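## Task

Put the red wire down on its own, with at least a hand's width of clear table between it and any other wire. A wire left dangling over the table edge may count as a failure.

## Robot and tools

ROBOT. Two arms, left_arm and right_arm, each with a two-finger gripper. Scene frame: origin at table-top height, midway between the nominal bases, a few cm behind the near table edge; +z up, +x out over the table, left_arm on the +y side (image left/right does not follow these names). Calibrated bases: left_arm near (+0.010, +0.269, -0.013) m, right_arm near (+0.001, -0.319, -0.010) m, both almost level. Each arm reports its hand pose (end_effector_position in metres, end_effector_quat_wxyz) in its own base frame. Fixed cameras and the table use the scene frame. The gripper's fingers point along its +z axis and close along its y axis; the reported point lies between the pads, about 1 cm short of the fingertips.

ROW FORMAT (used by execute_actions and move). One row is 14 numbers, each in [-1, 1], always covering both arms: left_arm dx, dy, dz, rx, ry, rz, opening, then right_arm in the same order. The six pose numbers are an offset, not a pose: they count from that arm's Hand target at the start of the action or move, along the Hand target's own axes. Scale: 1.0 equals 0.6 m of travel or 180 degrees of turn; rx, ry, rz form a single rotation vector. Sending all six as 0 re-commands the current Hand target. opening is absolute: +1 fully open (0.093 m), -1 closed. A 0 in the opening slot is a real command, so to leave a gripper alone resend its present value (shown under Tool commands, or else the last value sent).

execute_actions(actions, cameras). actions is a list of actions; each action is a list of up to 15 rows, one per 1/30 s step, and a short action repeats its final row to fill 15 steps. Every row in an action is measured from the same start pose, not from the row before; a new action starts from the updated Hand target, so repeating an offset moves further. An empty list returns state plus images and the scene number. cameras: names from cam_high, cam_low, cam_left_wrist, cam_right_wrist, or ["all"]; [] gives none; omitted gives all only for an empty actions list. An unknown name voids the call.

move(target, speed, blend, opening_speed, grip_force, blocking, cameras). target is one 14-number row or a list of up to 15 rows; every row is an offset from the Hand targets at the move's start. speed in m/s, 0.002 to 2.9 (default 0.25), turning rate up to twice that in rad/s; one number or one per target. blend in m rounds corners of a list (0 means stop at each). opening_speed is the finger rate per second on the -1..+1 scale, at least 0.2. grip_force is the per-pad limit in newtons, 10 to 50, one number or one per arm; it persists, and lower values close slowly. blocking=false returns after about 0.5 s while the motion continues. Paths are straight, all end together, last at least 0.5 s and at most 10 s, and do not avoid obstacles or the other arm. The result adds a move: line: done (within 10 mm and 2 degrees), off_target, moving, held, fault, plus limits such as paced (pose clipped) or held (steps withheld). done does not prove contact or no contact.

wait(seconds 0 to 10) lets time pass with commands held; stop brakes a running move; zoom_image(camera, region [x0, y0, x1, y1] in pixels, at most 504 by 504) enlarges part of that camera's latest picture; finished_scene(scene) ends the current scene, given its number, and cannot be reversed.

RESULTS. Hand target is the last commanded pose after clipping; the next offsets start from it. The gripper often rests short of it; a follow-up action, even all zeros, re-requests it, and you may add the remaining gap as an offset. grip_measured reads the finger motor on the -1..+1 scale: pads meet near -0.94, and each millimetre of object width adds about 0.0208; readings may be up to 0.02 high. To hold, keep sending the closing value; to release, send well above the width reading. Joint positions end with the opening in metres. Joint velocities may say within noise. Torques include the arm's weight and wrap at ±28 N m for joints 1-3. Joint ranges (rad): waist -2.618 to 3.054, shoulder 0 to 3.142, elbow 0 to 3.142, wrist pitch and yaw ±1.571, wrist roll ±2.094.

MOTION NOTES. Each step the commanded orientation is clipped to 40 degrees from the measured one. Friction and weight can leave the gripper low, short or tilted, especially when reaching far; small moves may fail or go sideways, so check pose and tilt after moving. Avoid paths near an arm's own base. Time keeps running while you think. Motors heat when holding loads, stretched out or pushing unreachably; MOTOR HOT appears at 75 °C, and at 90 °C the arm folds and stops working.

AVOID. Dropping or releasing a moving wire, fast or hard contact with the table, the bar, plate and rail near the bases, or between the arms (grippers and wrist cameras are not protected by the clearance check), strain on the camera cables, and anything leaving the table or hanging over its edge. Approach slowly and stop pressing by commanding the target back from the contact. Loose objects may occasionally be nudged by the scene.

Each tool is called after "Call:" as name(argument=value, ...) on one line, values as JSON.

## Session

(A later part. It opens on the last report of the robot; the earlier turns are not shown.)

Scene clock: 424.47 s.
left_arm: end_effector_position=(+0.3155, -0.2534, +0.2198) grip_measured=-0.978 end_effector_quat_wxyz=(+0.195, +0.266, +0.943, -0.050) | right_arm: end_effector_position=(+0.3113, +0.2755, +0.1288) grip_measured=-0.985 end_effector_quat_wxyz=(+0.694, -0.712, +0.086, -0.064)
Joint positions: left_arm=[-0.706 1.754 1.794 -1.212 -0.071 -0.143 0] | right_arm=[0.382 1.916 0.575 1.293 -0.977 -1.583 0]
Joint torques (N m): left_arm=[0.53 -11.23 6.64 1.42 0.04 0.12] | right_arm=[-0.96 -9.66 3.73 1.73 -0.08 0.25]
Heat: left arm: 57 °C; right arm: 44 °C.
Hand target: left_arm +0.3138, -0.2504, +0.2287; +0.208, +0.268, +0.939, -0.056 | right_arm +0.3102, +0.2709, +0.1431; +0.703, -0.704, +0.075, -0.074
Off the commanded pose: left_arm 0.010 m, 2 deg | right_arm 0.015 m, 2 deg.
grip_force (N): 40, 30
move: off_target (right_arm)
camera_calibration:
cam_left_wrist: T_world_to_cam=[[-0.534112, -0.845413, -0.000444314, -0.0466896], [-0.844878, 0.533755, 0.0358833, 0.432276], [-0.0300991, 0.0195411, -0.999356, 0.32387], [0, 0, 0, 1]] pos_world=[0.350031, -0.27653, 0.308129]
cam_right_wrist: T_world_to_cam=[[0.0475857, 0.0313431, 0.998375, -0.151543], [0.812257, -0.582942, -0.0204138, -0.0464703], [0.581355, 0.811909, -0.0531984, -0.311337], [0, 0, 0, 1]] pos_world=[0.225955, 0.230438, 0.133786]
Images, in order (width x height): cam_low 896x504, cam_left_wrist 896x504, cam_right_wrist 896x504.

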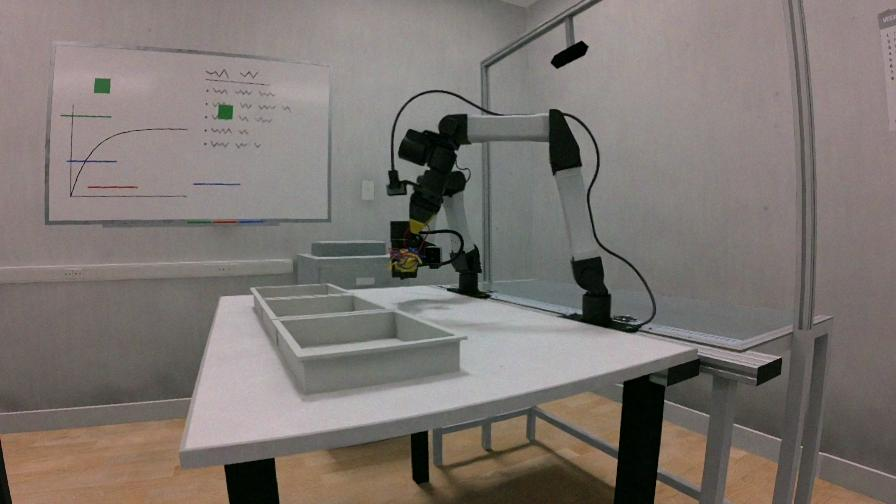

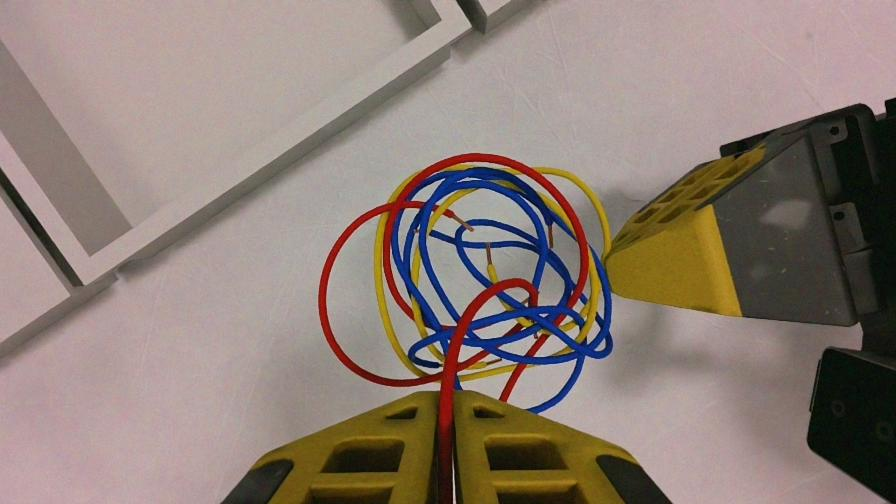

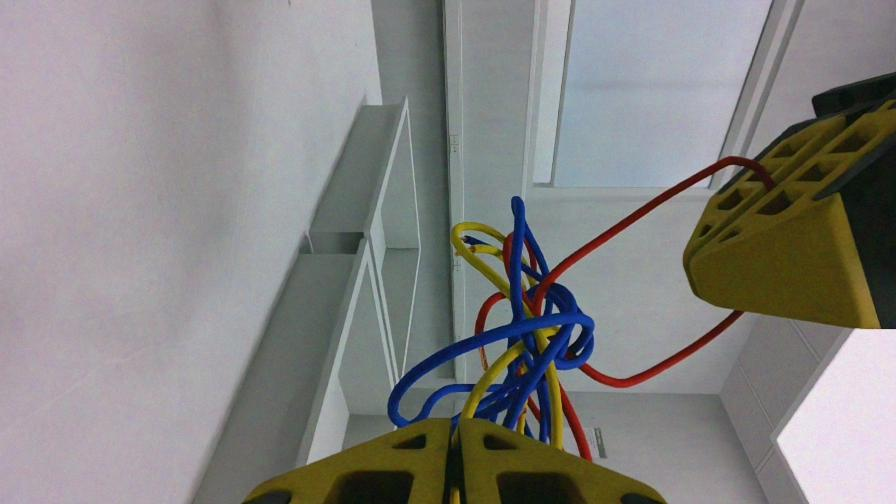

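Call:
move(target=[0,0,0,0,0,0,-1, 0,0,-0.1,0,0,0,-1], speed=0.06, cameras=["cam_low","cam_left_wrist","cam_right_wrist"])

Call:
zoom_image(camera="cam_left_wrist", region=[300, 180, 700, 430])

Scene clock: 430.63 s.
left_arm: end_effector_position=(+0.3157, -0.2547, +0.2201) grip_measured=-0.978 end_effector_quat_wxyz=(+0.195, +0.266, +0.943, -0.053) | right_arm: end_effector_position=(+0.2994, +0.2160, +0.1308) grip_measured=-0.985 end_effector_quat_wxyz=(+0.697, -0.709, +0.089, -0.061)
Joint positions: left_arm=[-0.706 1.754 1.794 -1.208 -0.065 -0.143 0] | right_arm=[0.192 1.84 0.458 1.328 -1.166 -1.583 0]
Joint torques (N m): left_arm=[0.54 -11.15 6.48 1.4 0.03 0.11] | right_arm=[-0.92 -8.73 3.52 1.61 -0.11 0.22]
Heat: left arm: 57 °C; right arm: 45 °C.
Hand target: left_arm +0.3138, -0.2504, +0.2287; +0.208, +0.268, +0.939, -0.056 | right_arm +0.2977, +0.2122, +0.1432; +0.703, -0.704, +0.075, -0.074
Off the commanded pose: left_arm 0.010 m, 2 deg | right_arm 0.013 m, 2 deg.
grip_force (N): 40, 30
move: off_target (right_arm)
camera_calibration:
cam_left_wrist: T_world_to_cam=[[-0.53589, -0.844273, 0.00505571, -0.0481382], [-0.84375, 0.535752, 0.0324756, 0.434023], [-0.0301269, 0.0131376, -0.99946, 0.322655], [0, 0, 0, 1]] pos_world=[0.350131, -0.27741, 0.308629]
cam_right_wrist: T_world_to_cam=[[0.0557899, 0.0235676, 0.998164, -0.151834], [0.811667, -0.583265, -0.0315946, -0.069693], [0.58145, 0.81194, -0.0516693, -0.256301], [0, 0, 0, 1]] pos_world=[0.214065, 0.17103, 0.136111]
Images, in order (width x height): cam_low 896x504, cam_left_wrist 896x504, cam_right_wrist 896x504.

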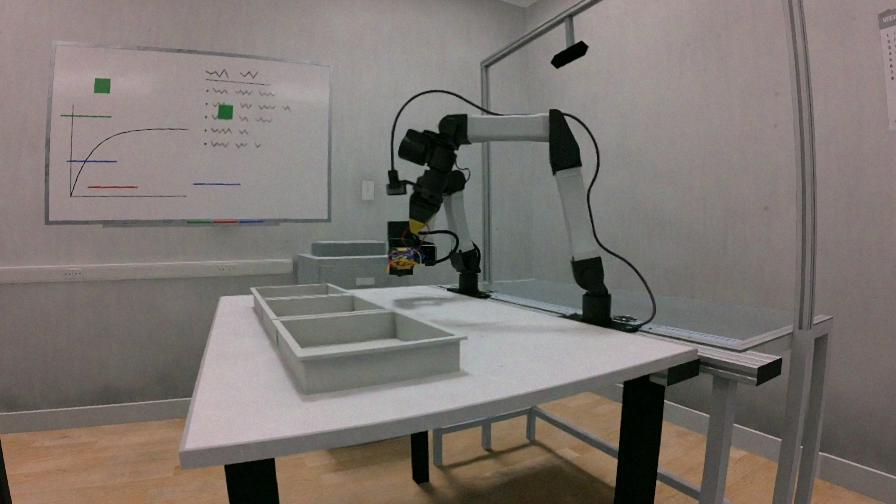

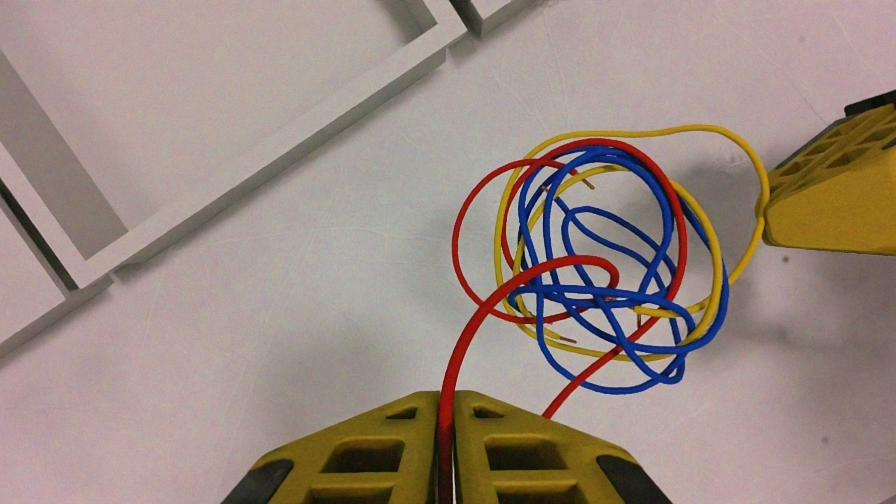

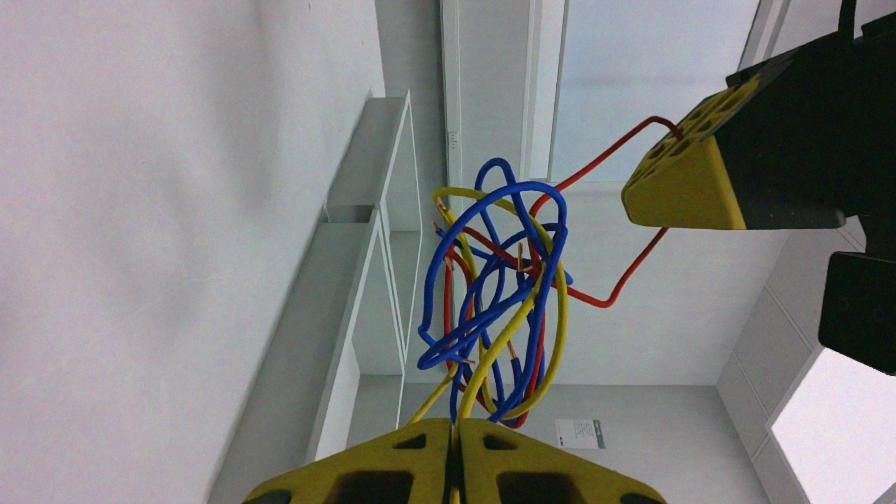

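Scaled by 1.260 from the camera's 896x504 image, which has a finer 1280x720 frame.

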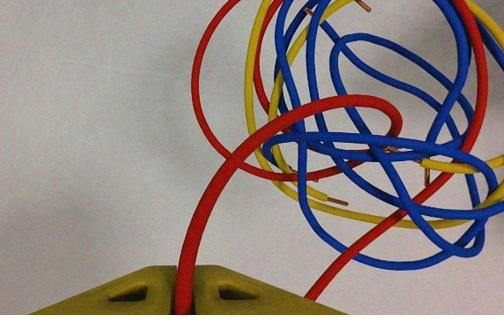

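Call:
move(target=[0.12,0.2125,-0.054,0,0,0,-1, 0,0,0,0,0,0,-1], speed=0.06, cameras=["cam_high","cam_low","cam_left_wrist","cam_right_wrist"])

Scene clock: 440.50 s.
left_arm: end_effector_position=(+0.3194, -0.1014, +0.2257) grip_measured=-0.978 end_effector_quat_wxyz=(+0.203, +0.263, +0.942, -0.052) | right_arm: end_effector_position=(+0.2992, +0.2161, +0.1310) grip_measured=-0.985 end_effector_quat_wxyz=(+0.697, -0.709, +0.088, -0.061)
Joint positions: left_arm=[-0.252 1.481 1.525 -1.206 0.11 0.27 0] | right_arm=[0.192 1.84 0.458 1.329 -1.167 -1.583 0]
Joint torques (N m): left_arm=[0.58 -7.71 6.64 1.26 0.26 0.16] | right_arm=[-0.92 -8.65 3.77 1.65 -0.21 0.2]
Heat: left arm: 57 °C; right arm: 45 °C.
Hand target: left_arm +0.3140, -0.1005, +0.2285; +0.208, +0.269, +0.939, -0.056 | right_arm +0.2977, +0.2122, +0.1432; +0.703, -0.704, +0.075, -0.074
Off the commanded pose: left_arm 0.006 m, 1 deg | right_arm 0.013 m, 2 deg.
grip_force (N): 40, 30
move: off_target (right_arm)
camera_calibration:
cam_left_wrist: T_world_to_cam=[[-0.530474, -0.847701, -0.000291935, 0.0824388], [-0.847577, 0.53039, 0.0173324, 0.358882], [-0.0145379, 0.00944183, -0.99985, 0.32108], [0, 0, 0, 1]] pos_world=[0.352579, -0.123495, 0.314835]
cam_right_wrist: T_world_to_cam=[[0.0550863, 0.023384, 0.998208, -0.151748], [0.812365, -0.582314, -0.0311892, -0.0700351], [0.580541, 0.812627, -0.0510739, -0.256158], [0, 0, 0, 1]] pos_world=[0.213963, 0.170927, 0.136209]

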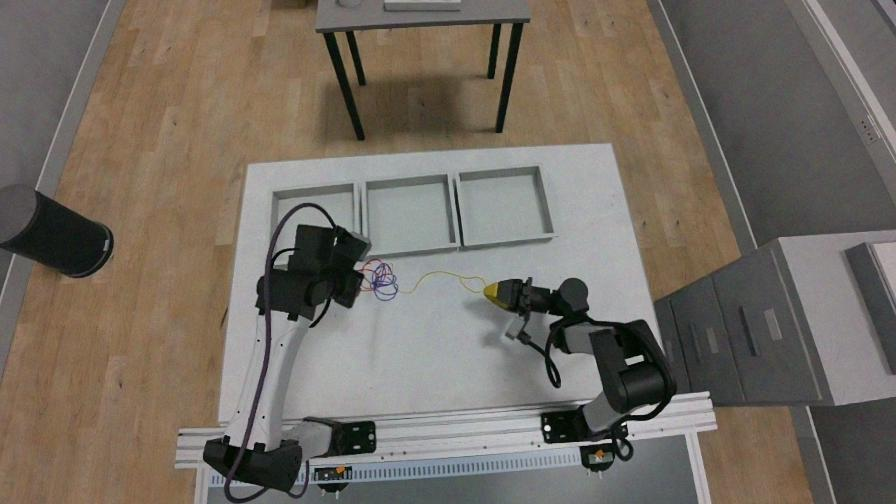

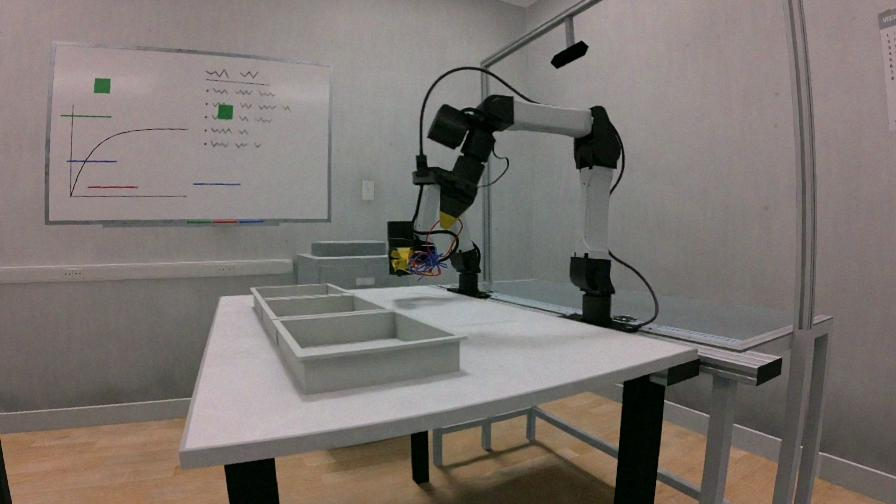

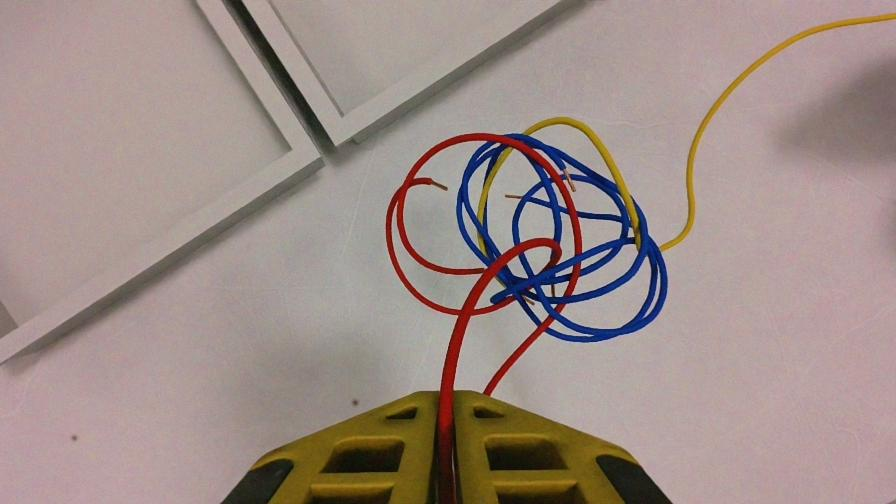

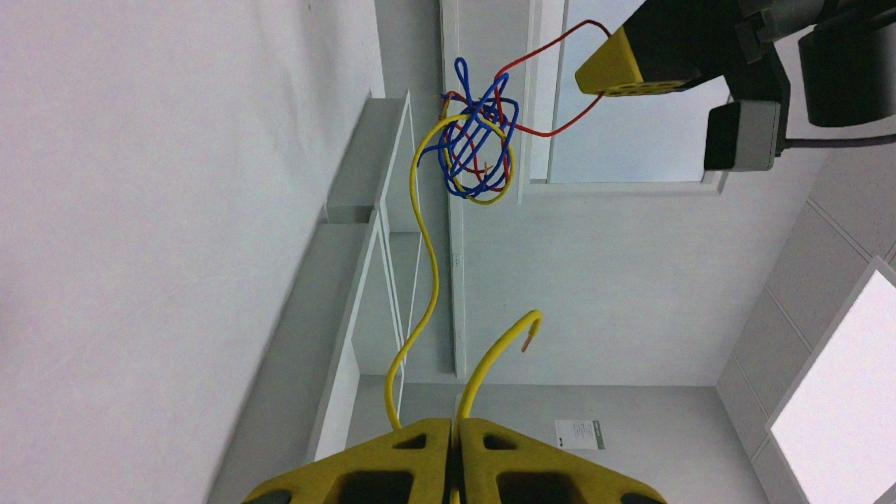

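Call:
move(target=[0.12,0.2125,-0.054,0,0,0,-1, 0,0,0,0,0,0,-1], speed=0.08, cameras=["cam_high","cam_low","cam_left_wrist","cam_right_wrist"])

Scene clock: 446.00 s.
left_arm: end_effector_position=(+0.3076, +0.0467, +0.2185) grip_measured=-0.978 end_effector_quat_wxyz=(+0.193, +0.261, +0.944, -0.063) | right_arm: end_effector_position=(+0.2989, +0.2161, +0.1310) grip_measured=-0.985 end_effector_quat_wxyz=(+0.697, -0.709, +0.088, -0.060)
Joint positions: left_arm=[0.322 1.508 1.538 -1.341 0.319 0.82 0] | right_arm=[0.192 1.84 0.458 1.329 -1.169 -1.583 0]
Joint torques (N m): left_arm=[0.62 -4.85 11.28 1.06 0.32 0.16] | right_arm=[-1.2 -8.4 3.67 1.64 -0.09 0.18]
Heat: left arm: 56 °C; right arm: 44 °C.
Hand target: left_arm +0.3142, +0.0495, +0.2285; +0.208, +0.268, +0.939, -0.056 | right_arm +0.2977, +0.2122, +0.1432; +0.703, -0.704, +0.075, -0.074
Off the commanded pose: left_arm 0.012 m, 2 deg | right_arm 0.013 m, 2 deg.
grip_force (N): 40, 30
move: off_target (left_arm, right_arm)
camera_calibration:
cam_left_wrist: T_world_to_cam=[[-0.531803, -0.846421, 0.0275123, 0.196019], [-0.845886, 0.53247, 0.0308579, 0.26698], [-0.0407683, -0.00686192, -0.999145, 0.32103], [0, 0, 0, 1]] pos_world=[0.343167, 0.0259584, 0.307124]
cam_right_wrist: T_world_to_cam=[[0.0550483, 0.0234677, 0.998208, -0.151741], [0.813239, -0.581094, -0.0311864, -0.0703285], [0.57932, 0.813498, -0.0510731, -0.255845], [0, 0, 0, 1]] pos_world=[0.213763, 0.170823, 0.136209]

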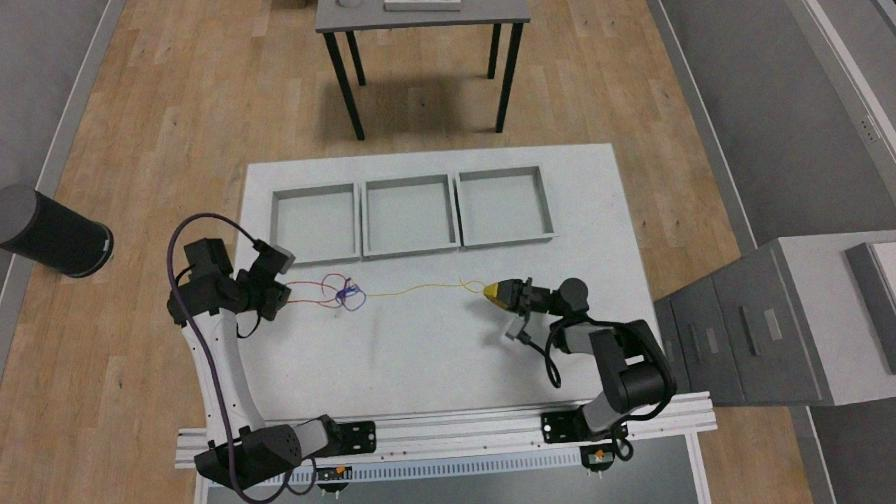

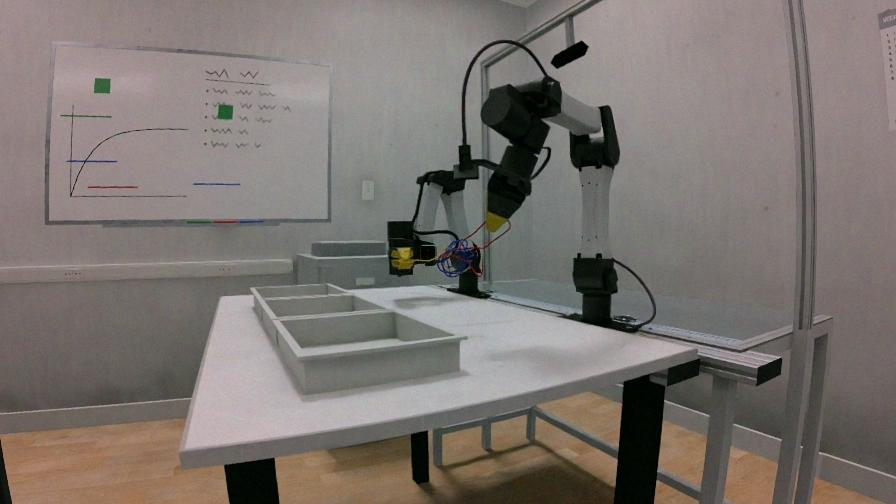

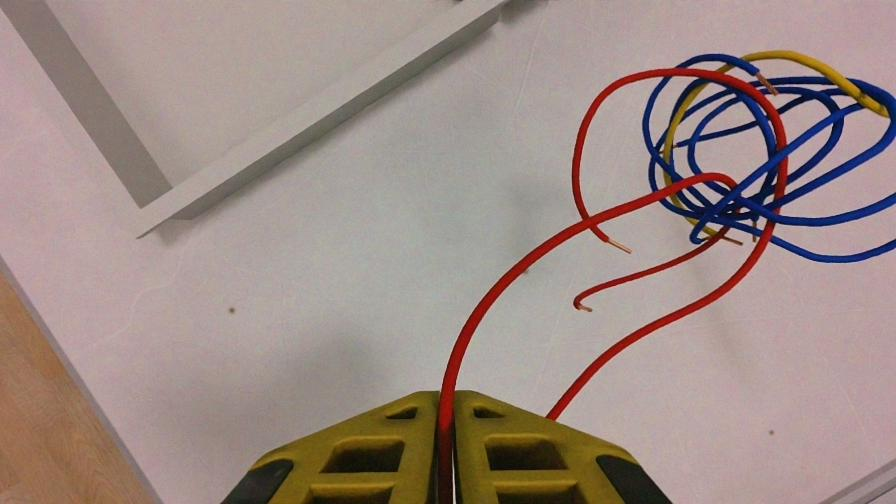

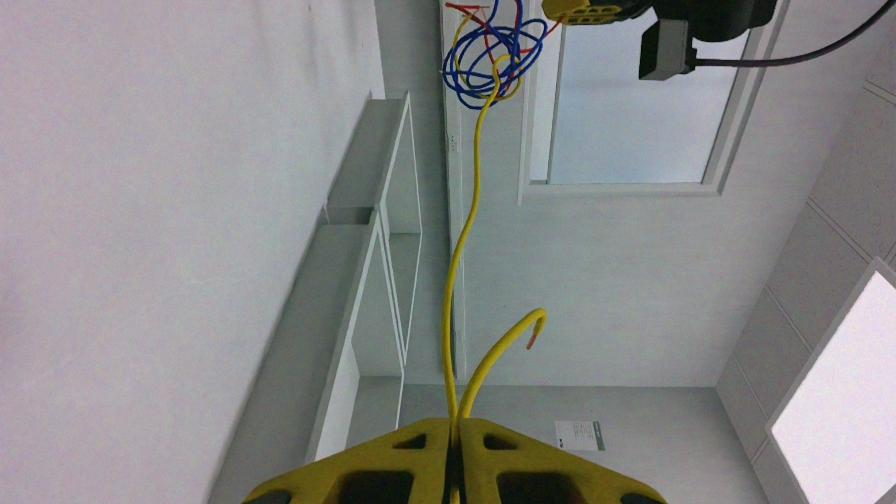

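Call:
move(target=[0.064,0.1133,-0.029,0,0,0,-1, 0.042,-0.01,-0.196,0,0.155,0,-1], speed=0.08, cameras=["cam_high","cam_low","cam_left_wrist","cam_right_wrist"])

Scene clock: 465.70 s.
left_arm: end_effector_position=(+0.3096, +0.1268, +0.2203) grip_measured=-0.978 end_effector_quat_wxyz=(+0.197, +0.261, +0.943, -0.062) | right_arm: end_effector_position=(+0.2972, +0.0957, +0.1438) grip_measured=-0.985 end_effector_quat_wxyz=(+0.664, -0.670, +0.241, -0.229)
Joint positions: left_arm=[0.575 1.67 1.715 -1.439 0.377 1.082 0] | right_arm=[-0.183 1.555 0.174 1.352 -1.077 -1.583 0]
Joint torques (N m): left_arm=[0.55 -6 11.04 0.74 0.42 0.15] | right_arm=[-0.83 -5.57 3.81 1.5 0.18 0.13]
Heat: left arm: 55 °C; right arm: 44 °C.
Hand target: left_arm +0.3142, +0.1294, +0.2286; +0.208, +0.269, +0.939, -0.056 | right_arm +0.2977, +0.0920, +0.1493; +0.664, -0.665, +0.242, -0.241
Off the commanded pose: left_arm 0.010 m, 2 deg | right_arm 0.007 m, 2 deg.
grip_force (N): 40, 30
move: done
camera_calibration:
cam_left_wrist: T_world_to_cam=[[-0.5313, -0.846864, 0.0232608, 0.265681], [-0.846523, 0.53177, 0.0248998, 0.227568], [-0.0334561, -0.00646156, -0.999419, 0.32116], [0, 0, 0, 1]] pos_world=[0.344542, 0.106057, 0.309127]
cam_right_wrist: T_world_to_cam=[[0.0364793, 0.00537772, 0.99932, -0.154566], [0.464826, -0.885318, -0.0122039, -0.00850428], [0.88465, 0.464955, -0.0347955, -0.215998], [0, 0, 0, 1]] pos_world=[0.200674, 0.0937318, 0.146841]

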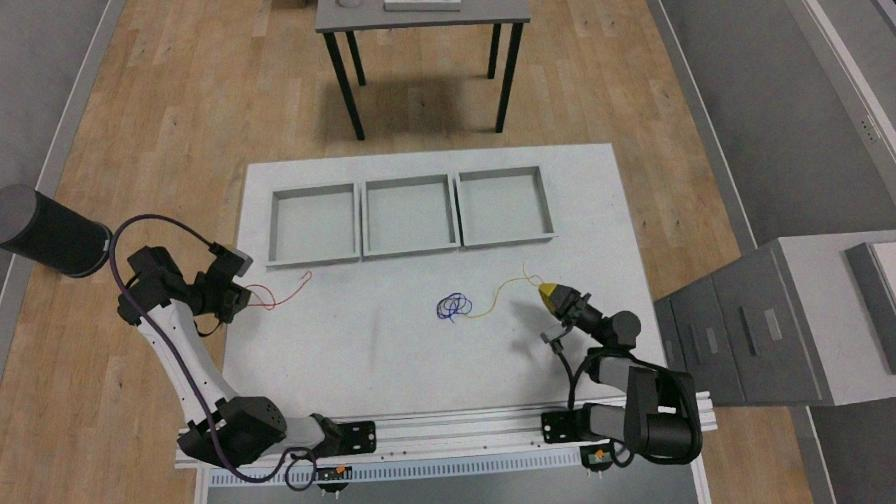

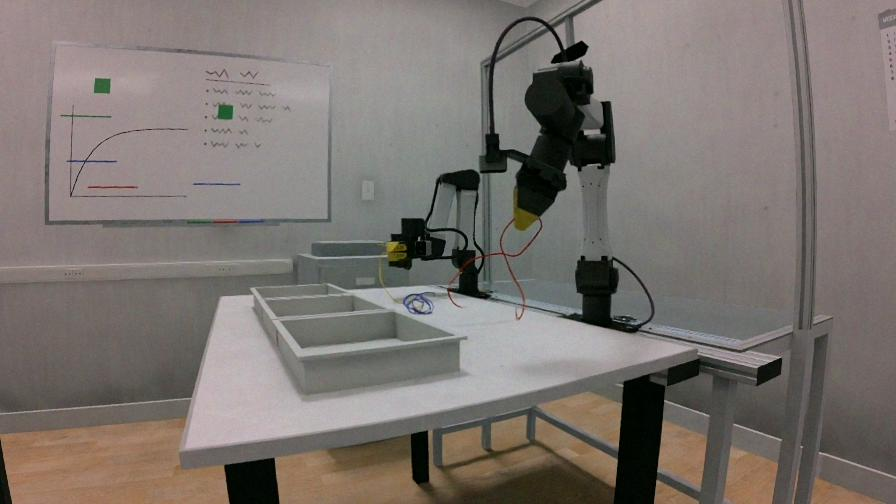

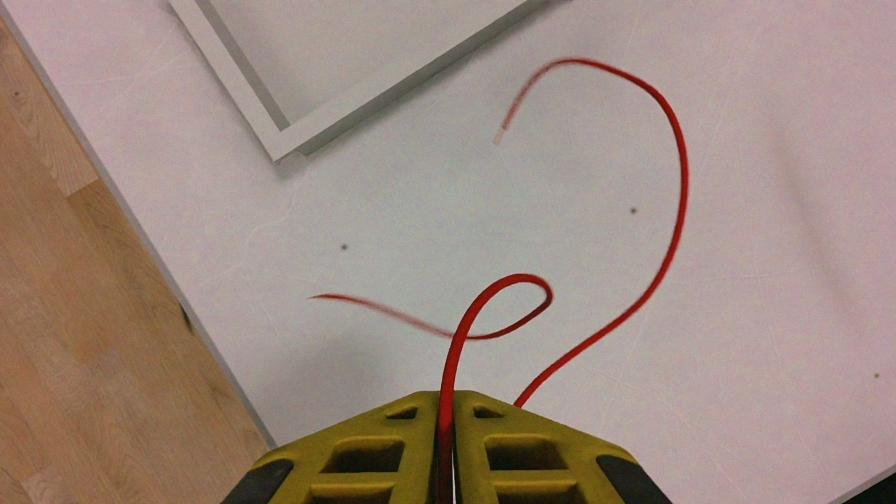

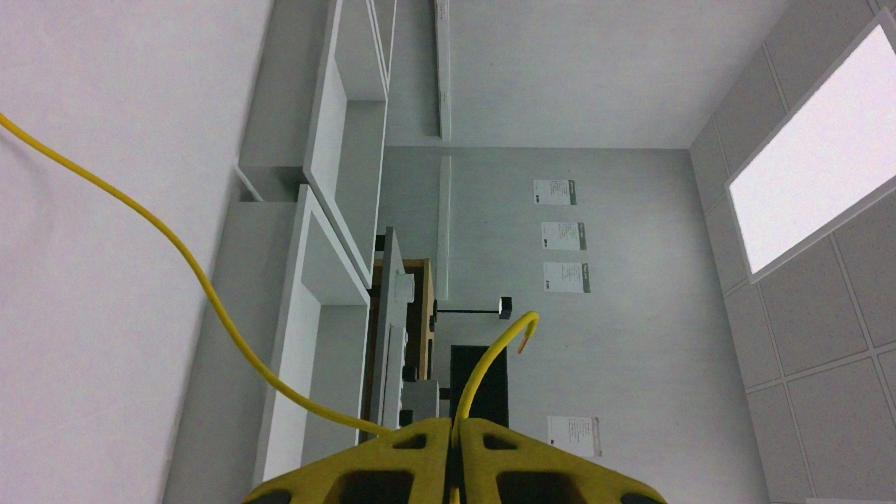

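Call:
move(target=[0.096,-0.112,0.3037,0,0,0,-1, 0,0.17,0,-0.3,0,0,-1], speed=0.12, cameras=["cam_high","cam_low","cam_left_wrist","cam_right_wrist"])

Scene clock: 490.83 s.
left_arm: end_effector_position=(+0.3011, +0.0618, +0.0423) grip_measured=-0.978 end_effector_quat_wxyz=(+0.209, +0.271, +0.938, -0.057) | right_arm: end_effector_position=(+0.2888, +0.0904, +0.0406) grip_measured=-0.985 end_effector_quat_wxyz=(-0.280, +0.871, -0.387, +0.116)
Joint positions: left_arm=[0.391 1.547 0.85 -0.604 0.348 0.906 0] | right_arm=[0.107 1.367 0.588 -0.278 -0.359 -2.104 0]
Joint torques (N m): left_arm=[-0.35 -5.44 6.04 1.15 0.28 -0.12] | right_arm=[1.2 -3.11 8.96 1.05 -0.13 -0.02]
Heat: left arm: 58 °C; right arm: 43 °C.
Hand target: left_arm +0.3001, +0.0605, +0.0387; +0.208, +0.269, +0.939, -0.056 | right_arm +0.2974, +0.0918, +0.0472; -0.290, +0.894, -0.326, +0.105
Off the commanded pose: left_arm 0.004 m, 0 deg | right_arm 0.011 m, 8 deg.
joint sent to its limit (right arm) — joint 6 (wrist roll), lower limit. The joint targets are off in orientation, not in position.
grip_force (N): 40, 30
move: off_target (right_arm)
camera_calibration:
cam_left_wrist: T_world_to_cam=[[-0.546426, -0.837506, 0.00146628, 0.215175], [-0.837502, 0.546428, 0.00285058, 0.256645], [-0.0031886, 0.000329617, -0.999995, 0.133087], [0, 0, 0, 1]] pos_world=[0.332942, 0.0399289, 0.132039]
cam_right_wrist: T_world_to_cam=[[0.621953, 0.539977, 0.567097, -0.251], [0.446892, -0.839457, 0.309191, -0.0226316], [0.64301, 0.0611289, -0.763414, -0.0737955], [0, 0, 0, 1]] pos_world=[0.213676, 0.121047, 0.0930026]

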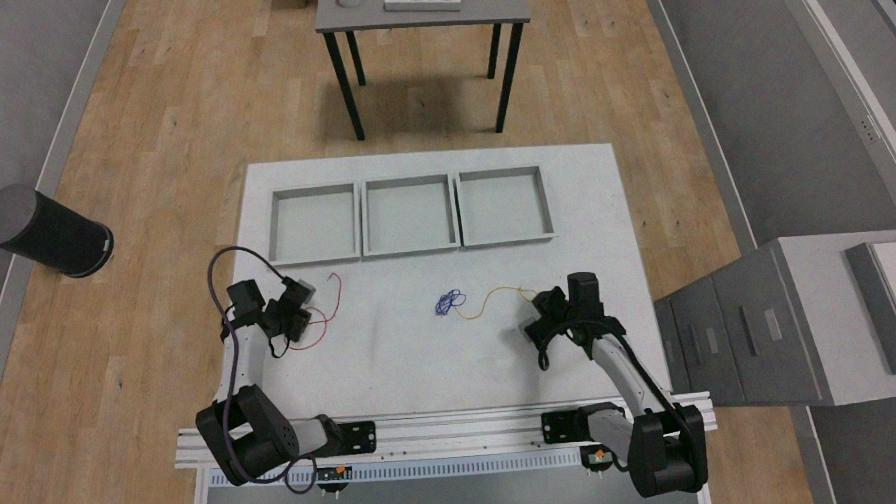

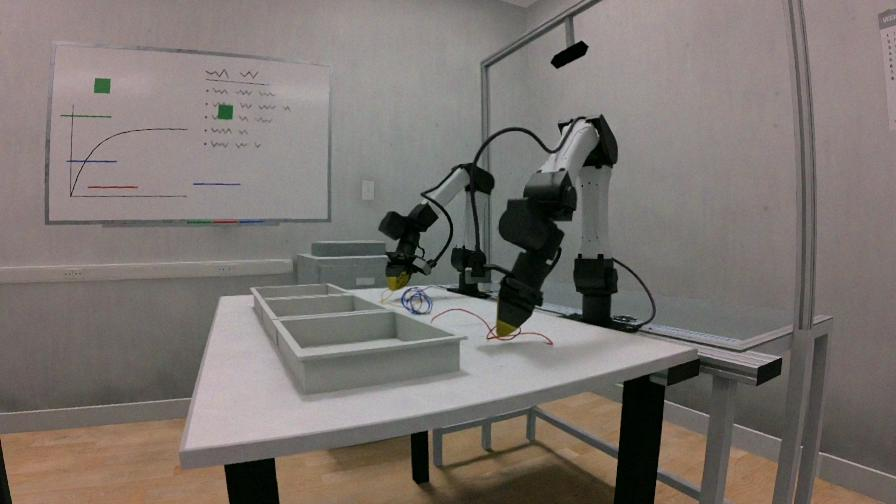

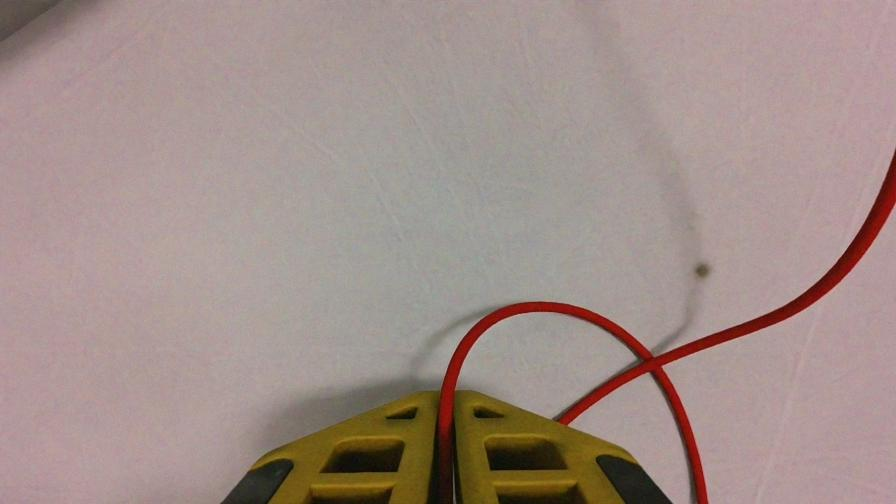

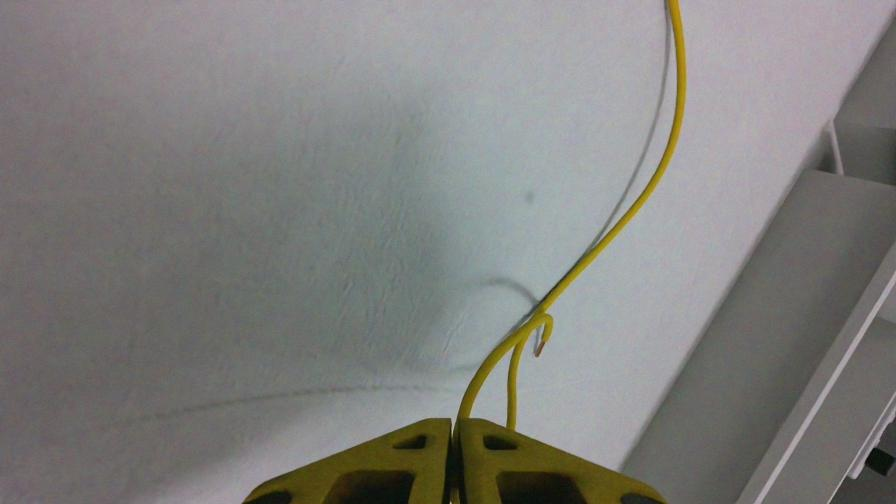

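Call:
move(target=[[0,0,0.02,0,0,0,-1, 0,0,0.012,0,0,0,-1],[0,0,0.02,0,0,0,-0.6, 0,0,0.012,0,0,0,-0.6],[0,0,-0.2,0,0,0,-0.6, 0,0,-0.2,0,0,0,-0.6]], speed=0.1, cameras=["cam_high","cam_low","cam_left_wrist","cam_right_wrist"])

Scene clock: 503.10 s.
left_arm: end_effector_position=(+0.2503, +0.0842, +0.1327) grip_measured=-0.603 end_effector_quat_wxyz=(+0.186, +0.260, +0.945, -0.068) | right_arm: end_effector_position=(+0.2462, +0.0402, +0.1328) grip_measured=-0.602 end_effector_quat_wxyz=(-0.243, +0.842, -0.460, +0.143)
Joint positions: left_arm=[0.555 1.371 1.086 -1.123 0.366 1.062 0.016] | right_arm=[-0.039 1.015 0.782 -0.843 -0.3 -2.104 0.016]
Joint torques (N m): left_arm=[0.65 -5.81 11.11 0.77 0.53 0.2] | right_arm=[0.47 -1.94 10.14 1.05 0.01 0.08]
Heat: left arm: 57 °C; right arm: 42 °C.
Hand target: left_arm +0.2568, +0.0865, +0.1475; +0.208, +0.268, +0.939, -0.056 | right_arm +0.2523, +0.0379, +0.1445; -0.289, +0.894, -0.326, +0.105
Off the commanded pose: left_arm 0.016 m, 3 deg | right_arm 0.013 m, 18 deg.
joint sent to its limit (right arm) — joint 6 (wrist roll), lower limit. The joint targets are off in orientation, not in position.
grip_force (N): 40, 30
move: off_target (left_arm, right_arm); target 2's new opening was sent with right_arm's hand 0.017 m and 8 deg from that target
camera_calibration:
cam_left_wrist: T_world_to_cam=[[-0.530658, -0.846648, 0.0398667, 0.197691], [-0.845697, 0.532028, 0.0417473, 0.199699], [-0.0565554, -0.0115617, -0.998333, 0.23743], [0, 0, 0, 1]] pos_world=[0.287219, 0.0638742, 0.220816]
cam_right_wrist: T_world_to_cam=[[0.717542, 0.452087, 0.52986, -0.264686], [0.301868, -0.887419, 0.348371, -0.0418317], [0.627702, -0.0900235, -0.773231, 0.0382303], [0, 0, 0, 1]] pos_world=[0.178554, 0.0859806, 0.184381]

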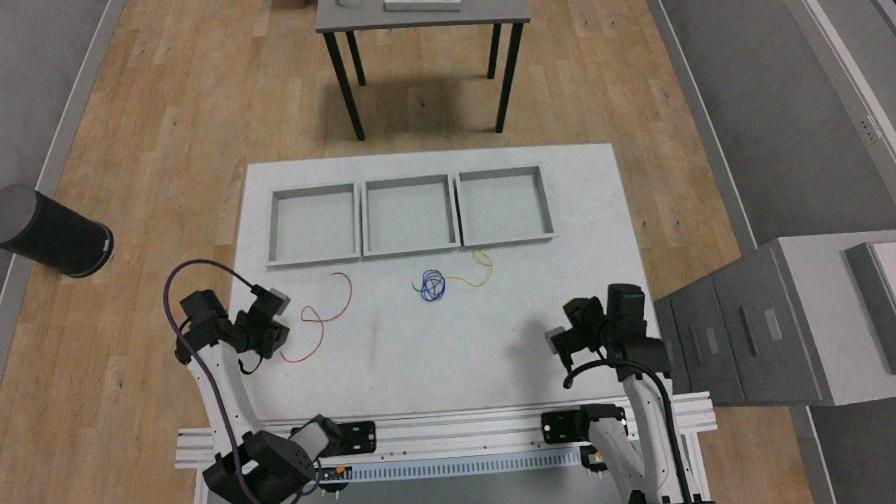

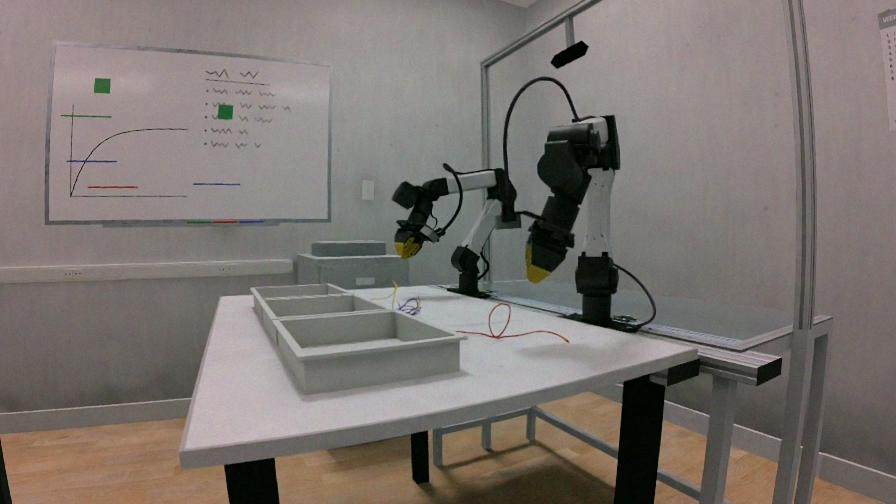

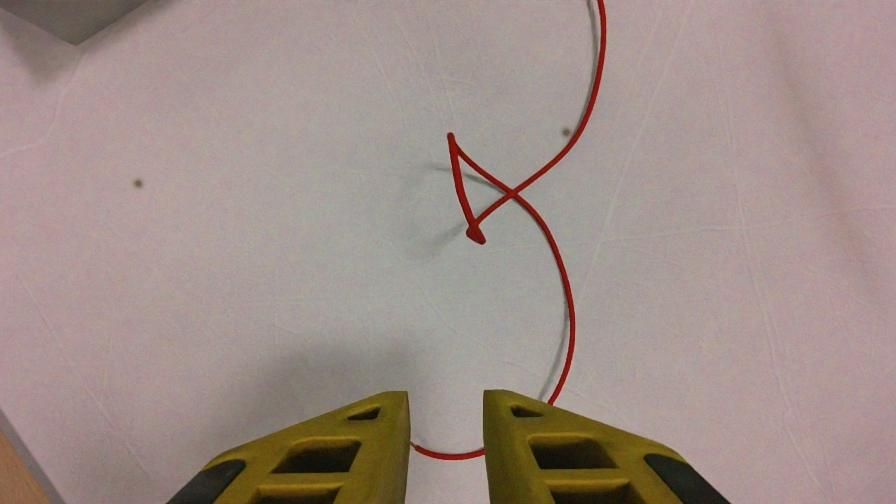

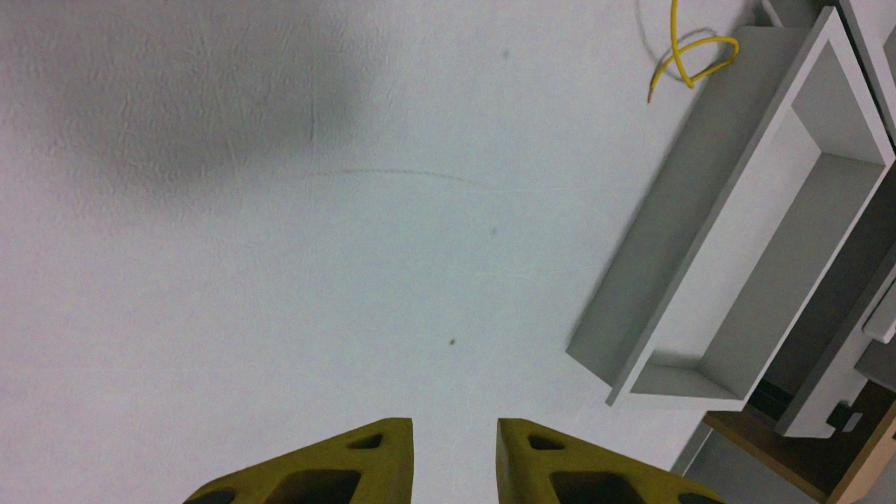

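Call:
finished_scene(scene=1)

The scene is finished: the task was done.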